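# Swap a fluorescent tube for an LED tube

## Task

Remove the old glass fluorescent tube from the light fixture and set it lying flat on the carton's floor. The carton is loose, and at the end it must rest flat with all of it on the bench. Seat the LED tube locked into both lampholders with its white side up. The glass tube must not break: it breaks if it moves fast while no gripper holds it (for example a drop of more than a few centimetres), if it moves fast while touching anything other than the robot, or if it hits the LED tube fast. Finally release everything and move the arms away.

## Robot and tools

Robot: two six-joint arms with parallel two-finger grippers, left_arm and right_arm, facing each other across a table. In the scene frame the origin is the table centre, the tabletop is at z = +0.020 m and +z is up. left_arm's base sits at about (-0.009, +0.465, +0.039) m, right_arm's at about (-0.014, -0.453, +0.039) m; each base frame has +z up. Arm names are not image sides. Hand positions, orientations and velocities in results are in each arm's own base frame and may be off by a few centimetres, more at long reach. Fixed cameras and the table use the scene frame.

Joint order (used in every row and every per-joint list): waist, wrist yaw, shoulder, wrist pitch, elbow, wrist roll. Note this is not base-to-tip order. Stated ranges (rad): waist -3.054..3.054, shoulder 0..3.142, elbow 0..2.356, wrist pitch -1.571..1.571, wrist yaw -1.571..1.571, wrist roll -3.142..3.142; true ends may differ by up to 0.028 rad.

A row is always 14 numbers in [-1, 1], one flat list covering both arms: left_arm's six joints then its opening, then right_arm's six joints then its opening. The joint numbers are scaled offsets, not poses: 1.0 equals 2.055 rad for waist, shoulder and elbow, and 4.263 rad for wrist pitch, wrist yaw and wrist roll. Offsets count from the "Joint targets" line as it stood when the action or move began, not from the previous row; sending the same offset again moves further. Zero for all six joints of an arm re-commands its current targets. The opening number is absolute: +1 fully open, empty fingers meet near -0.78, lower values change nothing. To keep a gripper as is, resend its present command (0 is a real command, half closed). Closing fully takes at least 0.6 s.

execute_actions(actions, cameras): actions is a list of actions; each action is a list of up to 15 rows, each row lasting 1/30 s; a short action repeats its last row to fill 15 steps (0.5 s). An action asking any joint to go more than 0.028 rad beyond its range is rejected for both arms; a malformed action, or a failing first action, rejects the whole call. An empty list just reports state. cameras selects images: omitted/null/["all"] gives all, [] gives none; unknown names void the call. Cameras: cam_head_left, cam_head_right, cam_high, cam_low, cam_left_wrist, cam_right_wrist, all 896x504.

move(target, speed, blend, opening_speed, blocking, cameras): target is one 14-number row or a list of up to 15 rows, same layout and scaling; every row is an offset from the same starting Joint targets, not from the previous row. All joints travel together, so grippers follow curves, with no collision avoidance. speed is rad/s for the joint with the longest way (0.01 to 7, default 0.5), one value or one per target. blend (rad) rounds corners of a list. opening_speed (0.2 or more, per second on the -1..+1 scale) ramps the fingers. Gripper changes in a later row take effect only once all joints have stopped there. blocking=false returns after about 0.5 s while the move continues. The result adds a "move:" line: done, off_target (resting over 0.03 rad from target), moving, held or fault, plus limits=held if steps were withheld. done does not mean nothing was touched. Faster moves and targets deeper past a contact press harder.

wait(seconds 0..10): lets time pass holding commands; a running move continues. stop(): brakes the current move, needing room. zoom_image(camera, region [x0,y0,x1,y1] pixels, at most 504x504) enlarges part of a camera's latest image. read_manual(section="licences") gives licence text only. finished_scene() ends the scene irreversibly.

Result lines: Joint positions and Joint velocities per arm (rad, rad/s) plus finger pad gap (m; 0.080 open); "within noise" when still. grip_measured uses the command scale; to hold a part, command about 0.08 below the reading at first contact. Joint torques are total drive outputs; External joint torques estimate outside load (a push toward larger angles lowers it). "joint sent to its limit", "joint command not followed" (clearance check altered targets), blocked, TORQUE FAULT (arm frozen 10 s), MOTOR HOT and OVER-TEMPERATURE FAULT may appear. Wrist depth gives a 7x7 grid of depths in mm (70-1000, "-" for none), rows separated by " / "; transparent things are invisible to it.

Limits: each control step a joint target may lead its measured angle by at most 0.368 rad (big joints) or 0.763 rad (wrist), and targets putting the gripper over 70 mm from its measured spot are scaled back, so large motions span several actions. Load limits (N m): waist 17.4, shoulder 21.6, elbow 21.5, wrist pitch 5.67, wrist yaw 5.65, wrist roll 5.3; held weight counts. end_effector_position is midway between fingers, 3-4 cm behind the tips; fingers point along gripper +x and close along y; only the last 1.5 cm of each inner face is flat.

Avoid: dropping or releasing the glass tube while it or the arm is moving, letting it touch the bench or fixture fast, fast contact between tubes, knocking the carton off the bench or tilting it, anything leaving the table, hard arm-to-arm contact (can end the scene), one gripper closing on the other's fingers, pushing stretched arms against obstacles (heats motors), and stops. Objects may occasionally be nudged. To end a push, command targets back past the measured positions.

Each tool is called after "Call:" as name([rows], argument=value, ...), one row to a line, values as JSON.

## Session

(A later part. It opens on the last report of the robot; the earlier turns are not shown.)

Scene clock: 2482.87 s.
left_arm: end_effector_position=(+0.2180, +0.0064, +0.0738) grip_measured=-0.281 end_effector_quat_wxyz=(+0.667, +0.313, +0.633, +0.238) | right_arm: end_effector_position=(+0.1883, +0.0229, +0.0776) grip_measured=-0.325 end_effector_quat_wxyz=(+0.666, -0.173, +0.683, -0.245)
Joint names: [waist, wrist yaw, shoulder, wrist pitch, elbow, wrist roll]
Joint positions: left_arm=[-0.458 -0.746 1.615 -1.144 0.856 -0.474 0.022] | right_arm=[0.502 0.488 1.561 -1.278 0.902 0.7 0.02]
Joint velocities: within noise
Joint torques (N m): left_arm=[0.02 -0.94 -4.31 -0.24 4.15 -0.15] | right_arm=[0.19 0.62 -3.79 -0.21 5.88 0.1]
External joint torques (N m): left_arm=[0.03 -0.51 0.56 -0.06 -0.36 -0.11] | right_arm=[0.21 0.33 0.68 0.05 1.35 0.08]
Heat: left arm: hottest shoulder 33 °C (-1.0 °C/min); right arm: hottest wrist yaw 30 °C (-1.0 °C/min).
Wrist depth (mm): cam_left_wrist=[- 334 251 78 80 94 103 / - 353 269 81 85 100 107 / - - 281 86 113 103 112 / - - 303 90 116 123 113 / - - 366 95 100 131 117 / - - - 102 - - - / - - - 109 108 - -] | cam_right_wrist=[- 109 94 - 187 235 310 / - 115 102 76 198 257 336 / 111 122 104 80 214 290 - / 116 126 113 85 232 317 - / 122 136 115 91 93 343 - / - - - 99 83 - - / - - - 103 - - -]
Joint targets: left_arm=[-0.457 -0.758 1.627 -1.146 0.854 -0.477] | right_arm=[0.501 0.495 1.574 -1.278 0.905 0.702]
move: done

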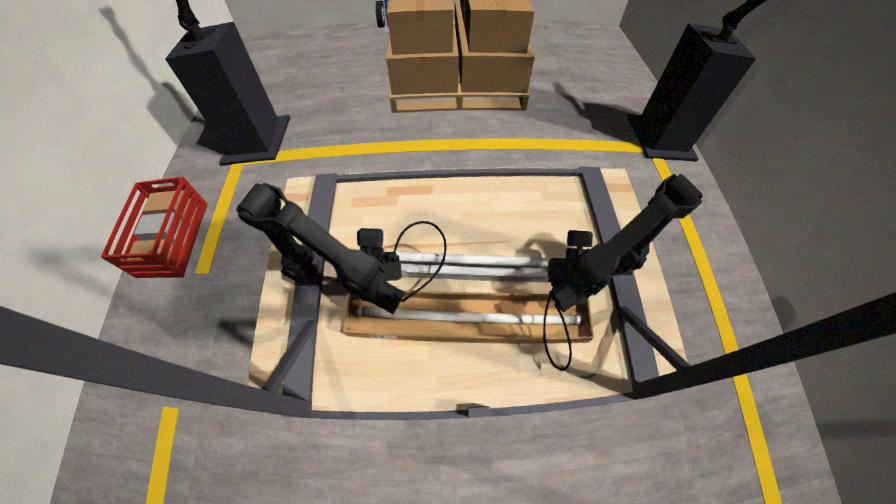

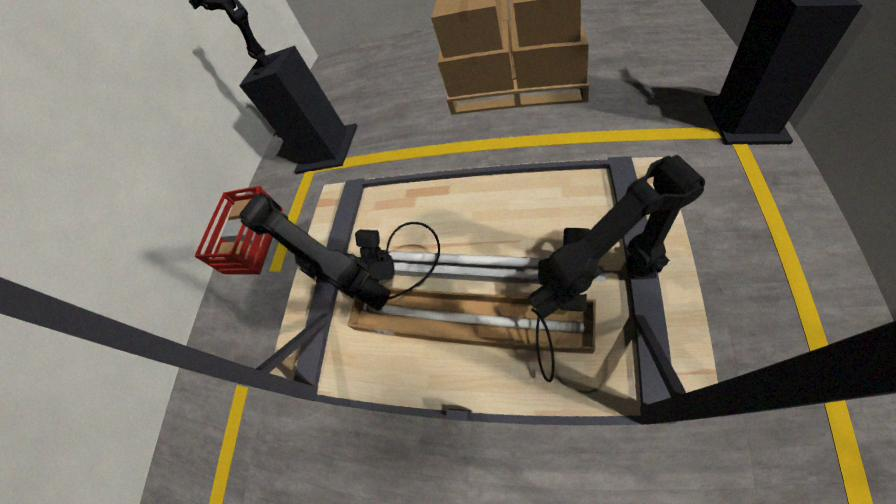

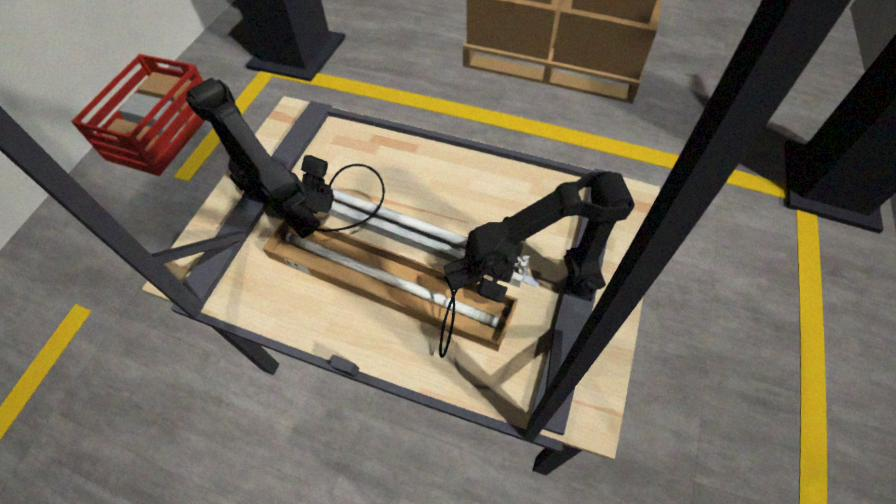

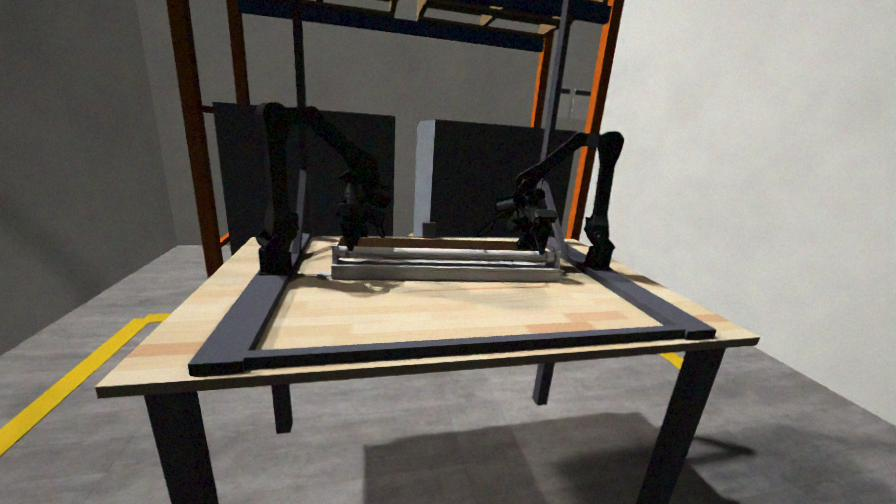

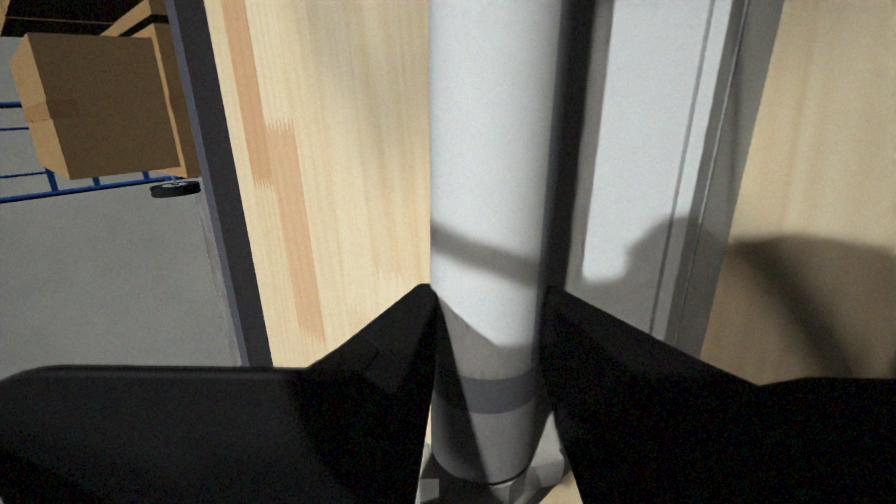

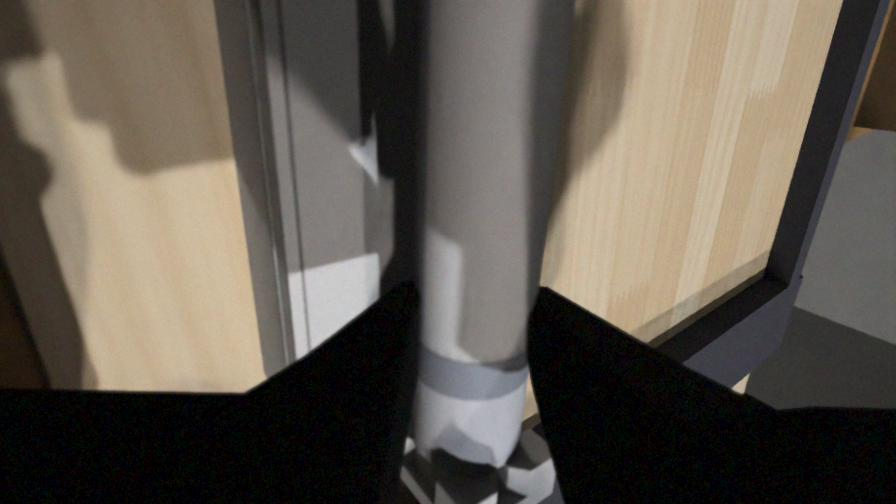

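Call:
move([
  [0,0,0,0,0,0,0.22, 0,0,0,0,0,0,0.22],
  [-0.0273,0.0045,0.0013,-0.0246,0.0306,-0.0162,0.22, 0.0193,-0.0038,0.0016,-0.0205,0.0355,0.0096,0.22],
  [-0.0799,0.0149,0.0132,-0.0705,0.0971,-0.0465,0.22, 0.0553,-0.0106,0.0138,-0.0596,0.1126,0.0273,0.22],
], speed=[0.1,0.12,0.3], blend=[0,0.01,0], opening_speed=0.5)

Call:
zoom_image(camera="cam_head_left", region=[340, 230, 600, 290])

Scene clock: 2545.97 s.
left_arm: end_effector_position=(+0.2125, -0.0326, +0.1151) grip_measured=+0.216 end_effector_quat_wxyz=(+0.664, +0.321, +0.631, +0.242) | right_arm: end_effector_position=(+0.1916, +0.0540, +0.1258) grip_measured=+0.217 end_effector_quat_wxyz=(+0.665, -0.178, +0.682, -0.248)
Joint names: [waist, wrist yaw, shoulder, wrist pitch, elbow, wrist roll]
Joint positions: left_arm=[-0.618 -0.697 1.644 -1.444 1.044 -0.67 0.045] | right_arm=[0.612 0.453 1.594 -1.53 1.127 0.815 0.045]
Joint velocities: within noise
Joint torques (N m): left_arm=[-0.5 -0.31 -4.88 -0.5 5.56 -0.22] | right_arm=[0.34 0.2 -4.71 -0.43 7.08 0.18]
External joint torques (N m): left_arm=[-0.48 0.09 0.31 -0.13 0.89 -0.18] | right_arm=[0.36 -0.07 0.17 -0.06 2.39 0.15]
Heat: left arm: hottest shoulder 31 °C (-2.0 °C/min); right arm: hottest shoulder 29 °C (+0.0 °C/min).
Wrist depth (mm): cam_left_wrist=[- - 327 136 144 151 136 / - - 346 138 152 160 140 / - - 374 146 160 167 147 / - - 405 159 172 176 133 / - - 86 167 172 176 139 / - - - 306 250 - - / - - - 314 265 - -] | cam_right_wrist=[- 153 149 124 253 323 - / - 158 159 132 273 356 - / 141 168 169 141 294 399 - / 149 177 179 152 323 431 - / 161 179 91 160 106 425 - / - - 251 277 - - - / - - 248 255 328 - -]
Joint targets: left_arm=[-0.622 -0.694 1.654 -1.447 1.053 -0.676] | right_arm=[0.615 0.450 1.602 -1.532 1.137 0.819]
move: done

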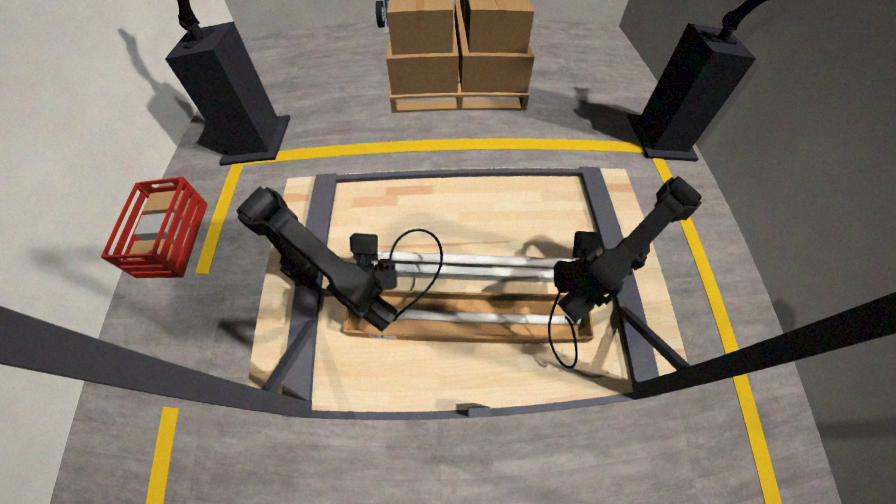

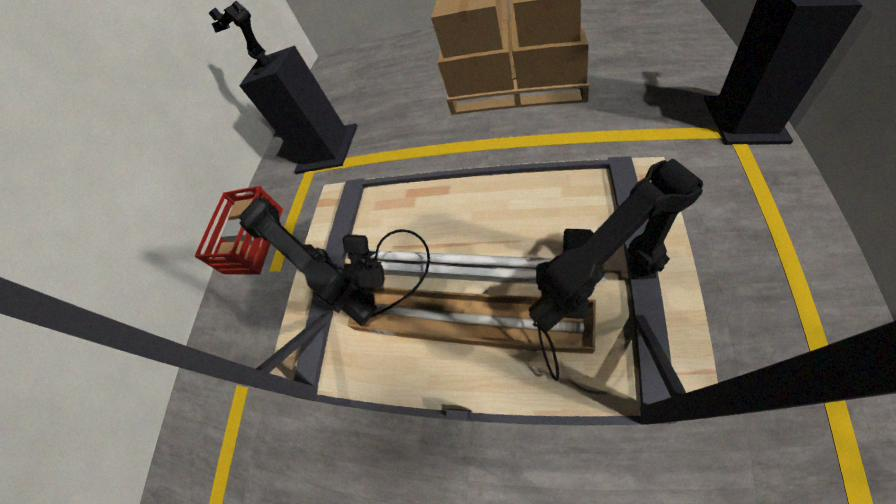

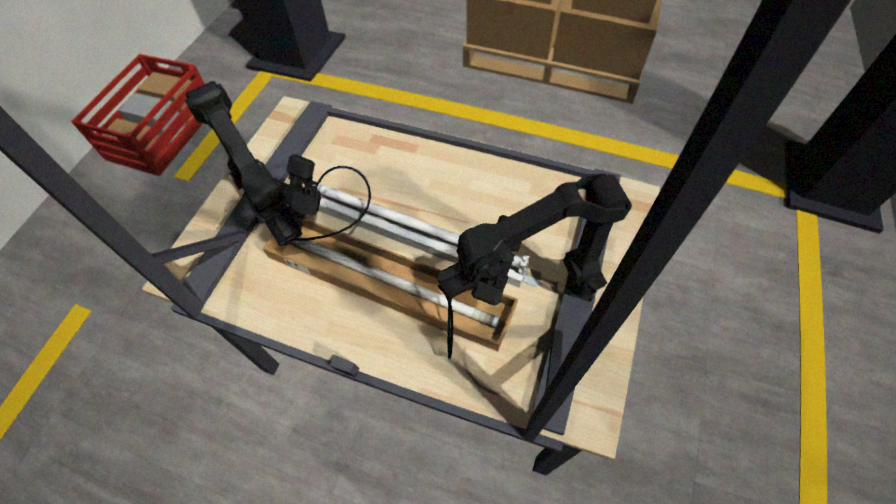

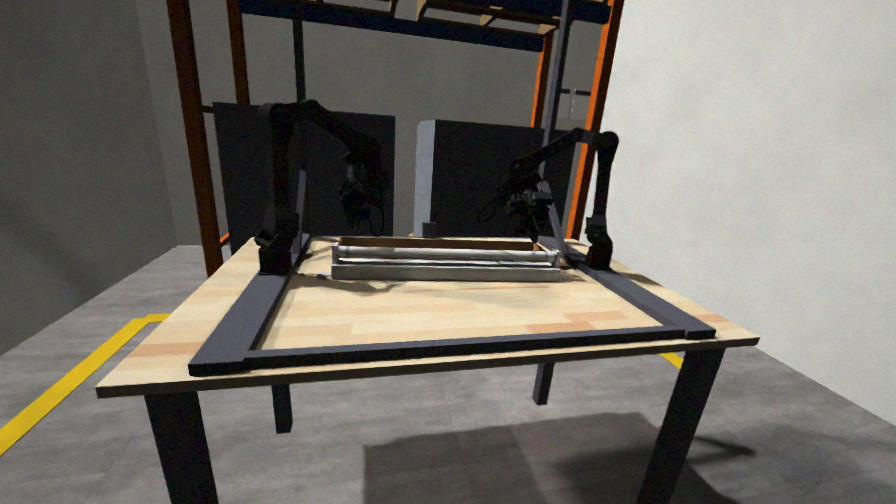

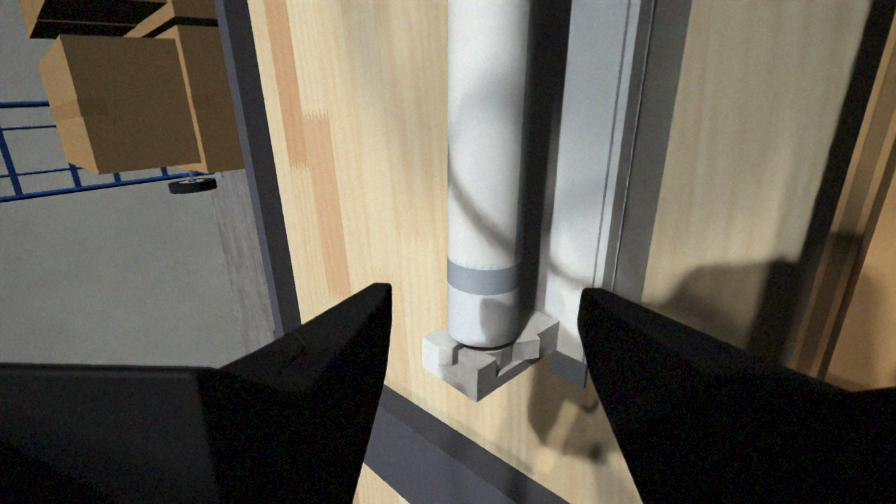

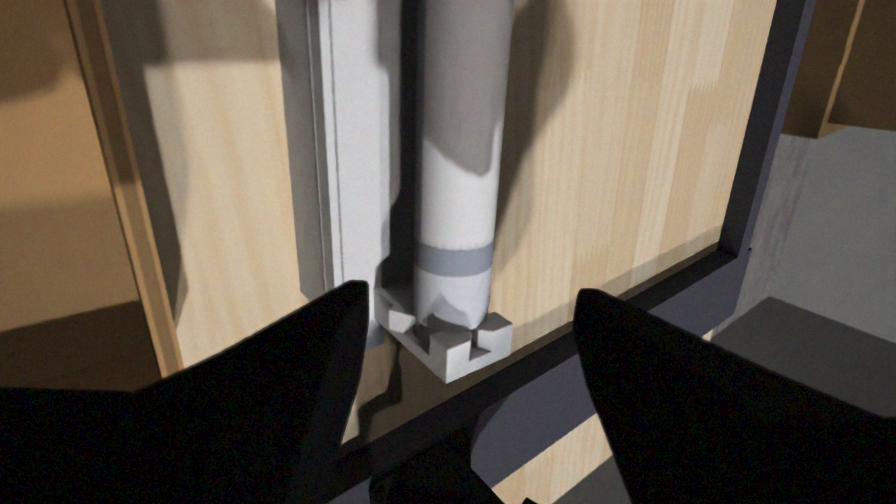

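Scaled by 1.938 from the camera's 896x504 image, which has a finer 1280x720 frame.

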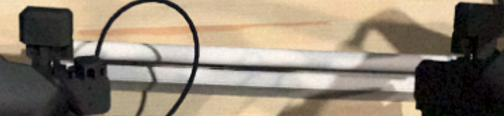

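Call:
zoom_image(camera="cam_left_wrist", region=[400, 220, 600, 420])

Call:
zoom_image(camera="cam_right_wrist", region=[350, 200, 550, 400])

Call:
zoom_image(camera="cam_left_wrist", region=[420, 0, 620, 240])

Scaled by 2.520 from the camera's 896x504 image, which has a finer 1280x720 frame.

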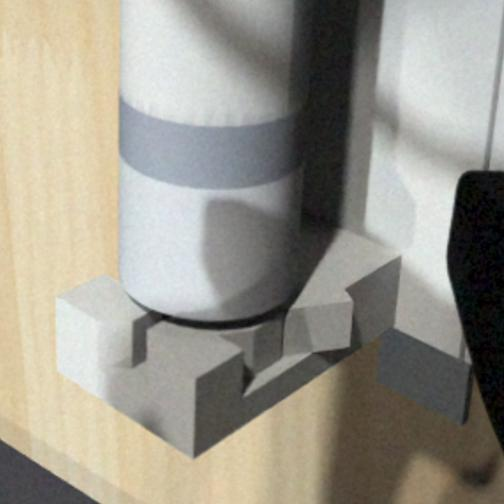

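Scaled by 2.520 from the camera's 896x504 image, which has a finer 1280x720 frame.

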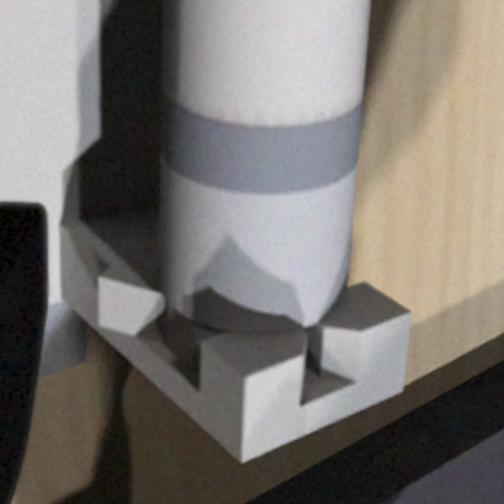

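Scaled by 2.100 from the camera's 896x504 image, which has a finer 1280x720 frame.

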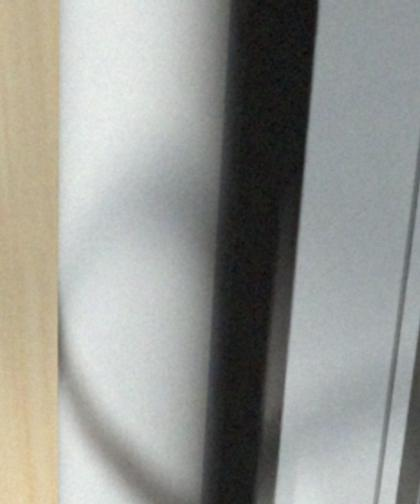

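Call:
zoom_image(camera="cam_right_wrist", region=[380, 0, 560, 200])

Call:
zoom_image(camera="cam_low", region=[390, 235, 510, 285])

Call:
zoom_image(camera="cam_head_left", region=[440, 240, 520, 290])

Scaled by 2.520 from the camera's 896x504 image, which has a finer 1280x720 frame.

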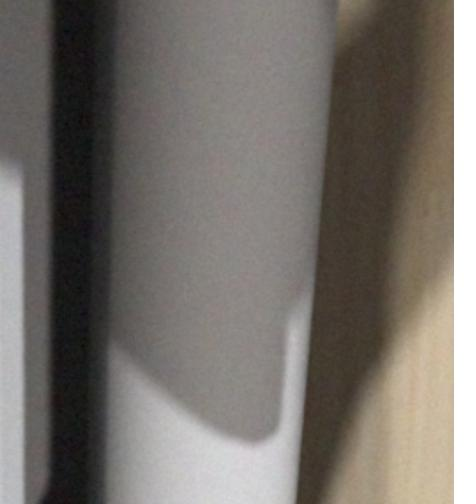

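Scaled by 4.200 from the camera's 896x504 image, which has a finer 1280x720 frame.

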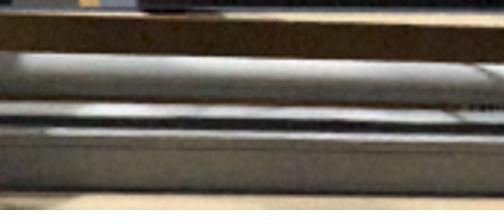

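Scaled by 6.300 from the camera's 896x504 image, which has a finer 1280x720 frame.

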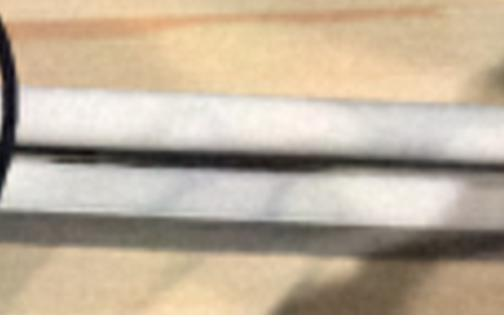

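Call:
move(target=[0,0.0572,-0.0749,-0.0007,0.0959,0.0178,0.22, 0,-0.0469,-0.0740,0.0075,0.1036,0,0.22], speed=0.4)

Call:
zoom_image(camera="cam_left_wrist", region=[400, 100, 700, 450])

Call:
zoom_image(camera="cam_right_wrist", region=[250, 100, 600, 450])

Call:
zoom_image(camera="cam_head_left", region=[340, 230, 610, 350])

Scene clock: 2622.37 s.
left_arm: end_effector_position=(+0.2229, -0.0775, +0.1592) grip_measured=+0.216 end_effector_quat_wxyz=(+0.737, +0.175, +0.637, +0.142) | right_arm: end_effector_position=(+0.2101, +0.1014, +0.1831) grip_measured=+0.217 end_effector_quat_wxyz=(+0.743, -0.010, +0.653, -0.148)
Joint names: [waist, wrist yaw, shoulder, wrist pitch, elbow, wrist roll]
Joint positions: left_arm=[-0.618 -0.454 1.509 -1.448 1.241 -0.604 0.045] | right_arm=[0.612 0.254 1.459 -1.502 1.339 0.815 0.045]
Joint velocities: within noise
Joint torques (N m): left_arm=[-0.23 -0.2 -7.18 -0.01 6.43 0.13] | right_arm=[0.14 0.06 -6.4 0.29 7.72 0.17]
External joint torques (N m): left_arm=[-0.22 0.11 -2.19 -0.1 1 0.16] | right_arm=[0.15 -0.12 -1.89 0.05 2.34 0.16]
Heat: left arm: hottest shoulder 31 °C (+0.0 °C/min); right arm: hottest shoulder 29 °C (+0.0 °C/min).
Wrist depth (mm): cam_left_wrist=[372 327 281 213 221 194 171 / 386 342 291 220 226 197 180 / 408 355 308 236 226 186 186 / - 375 321 248 231 194 191 / - 403 86 270 102 203 197 / - - - 298 100 - 190 / - - - 304 278 - -] | cam_right_wrist=[191 210 226 243 196 281 301 / 198 217 235 254 207 292 316 / 220 227 241 262 212 306 332 / 229 237 251 274 222 322 351 / 240 226 91 287 216 334 365 / - - 287 301 - - 360 / - - 297 306 306 - -]
Joint targets: left_arm=[-0.621 -0.450 1.500 -1.450 1.250 -0.600] | right_arm=[0.615 0.250 1.450 -1.500 1.350 0.819]
move: done

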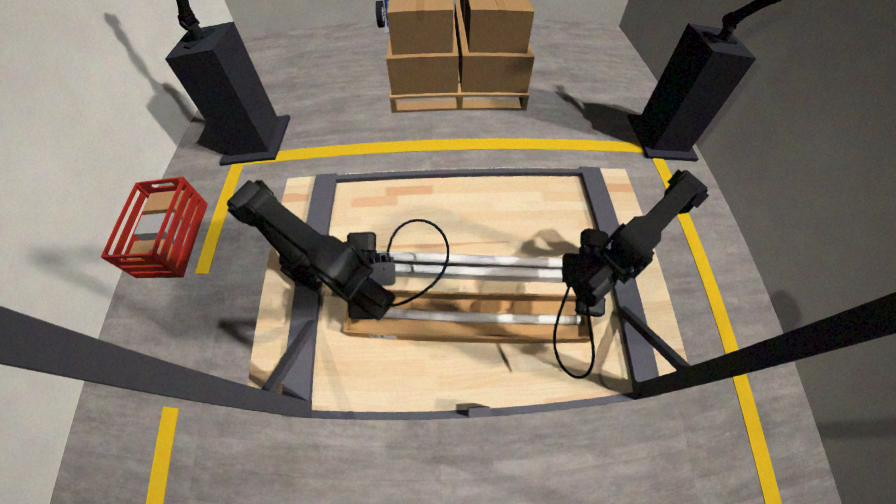

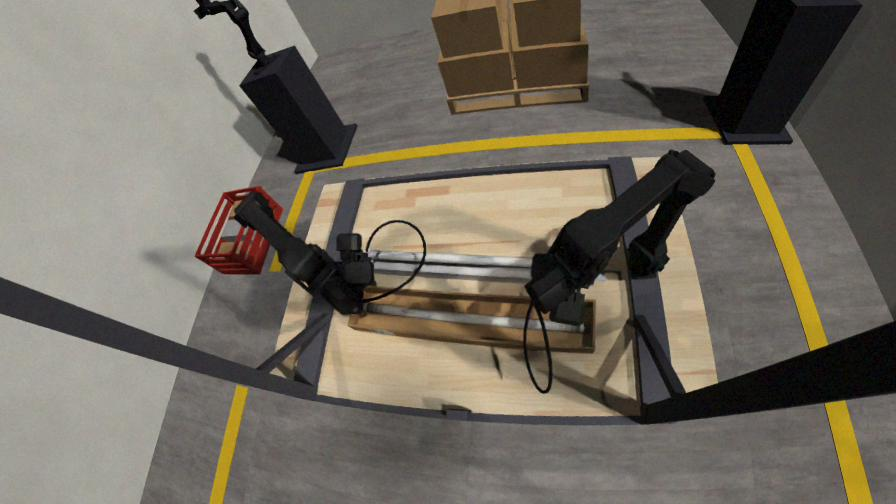

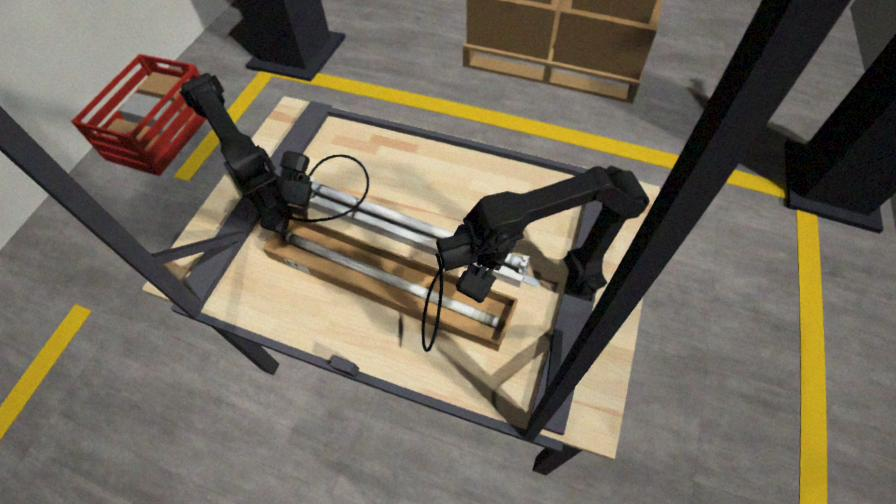

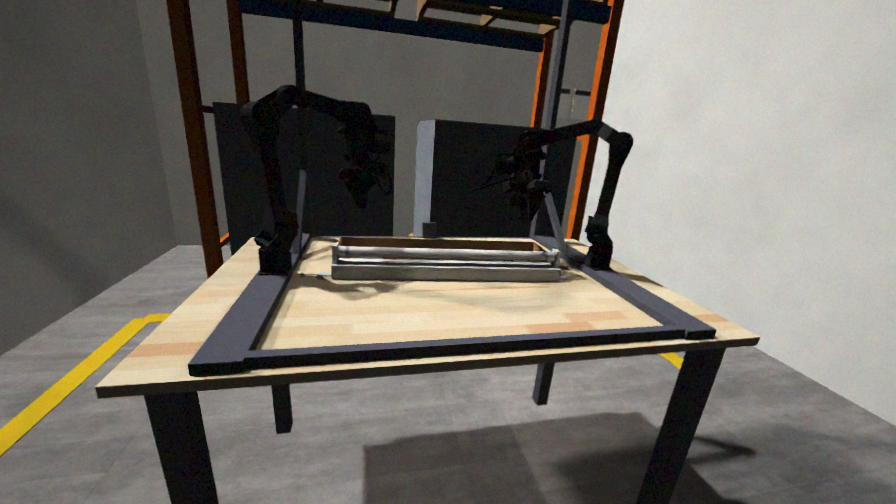

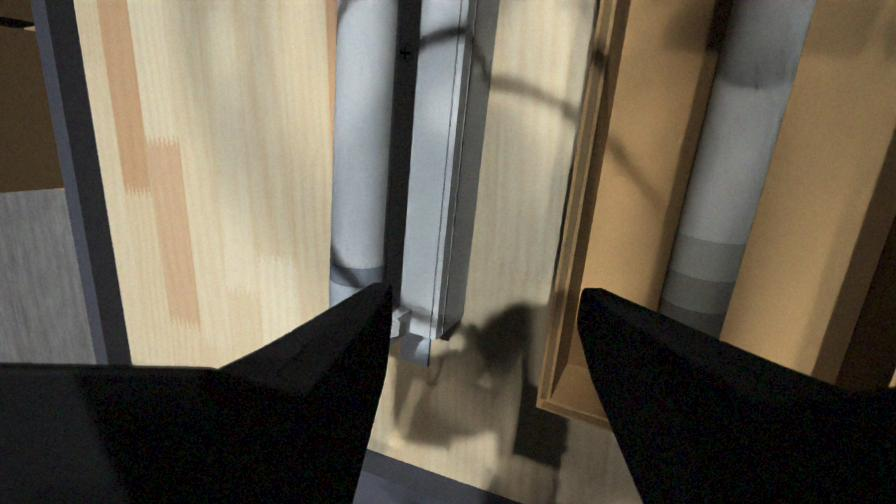

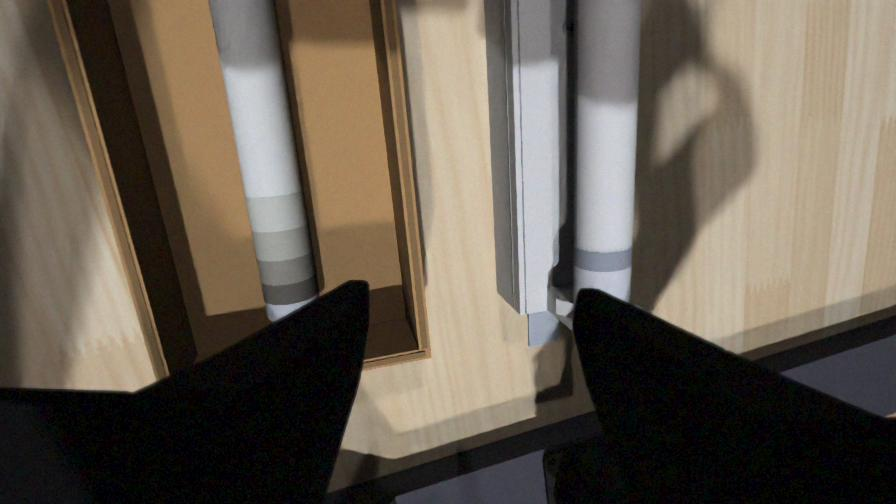

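Scaled by 1.440 from the camera's 896x504 image, which has a finer 1280x720 frame.

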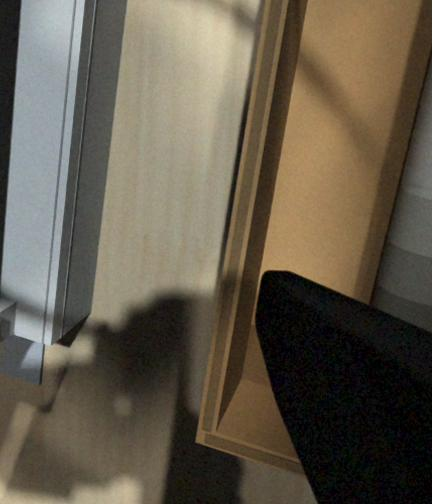

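Scaled by 1.440 from the camera's 896x504 image, which has a finer 1280x720 frame.

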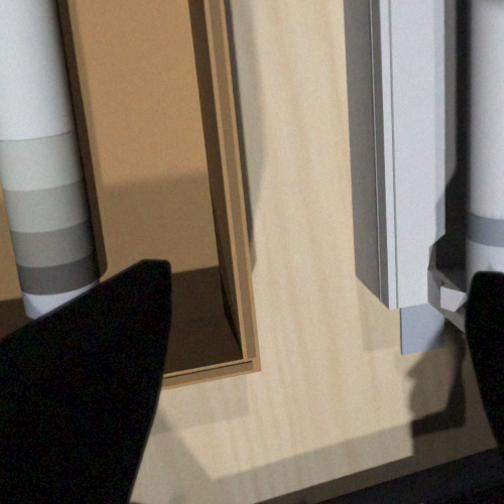

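Scaled by 1.867 from the camera's 896x504 image, which has a finer 1280x720 frame.

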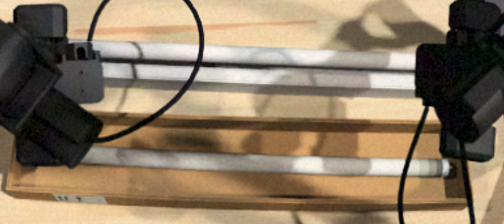

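Call:
finished_scene()

The scene is finished: the task was done.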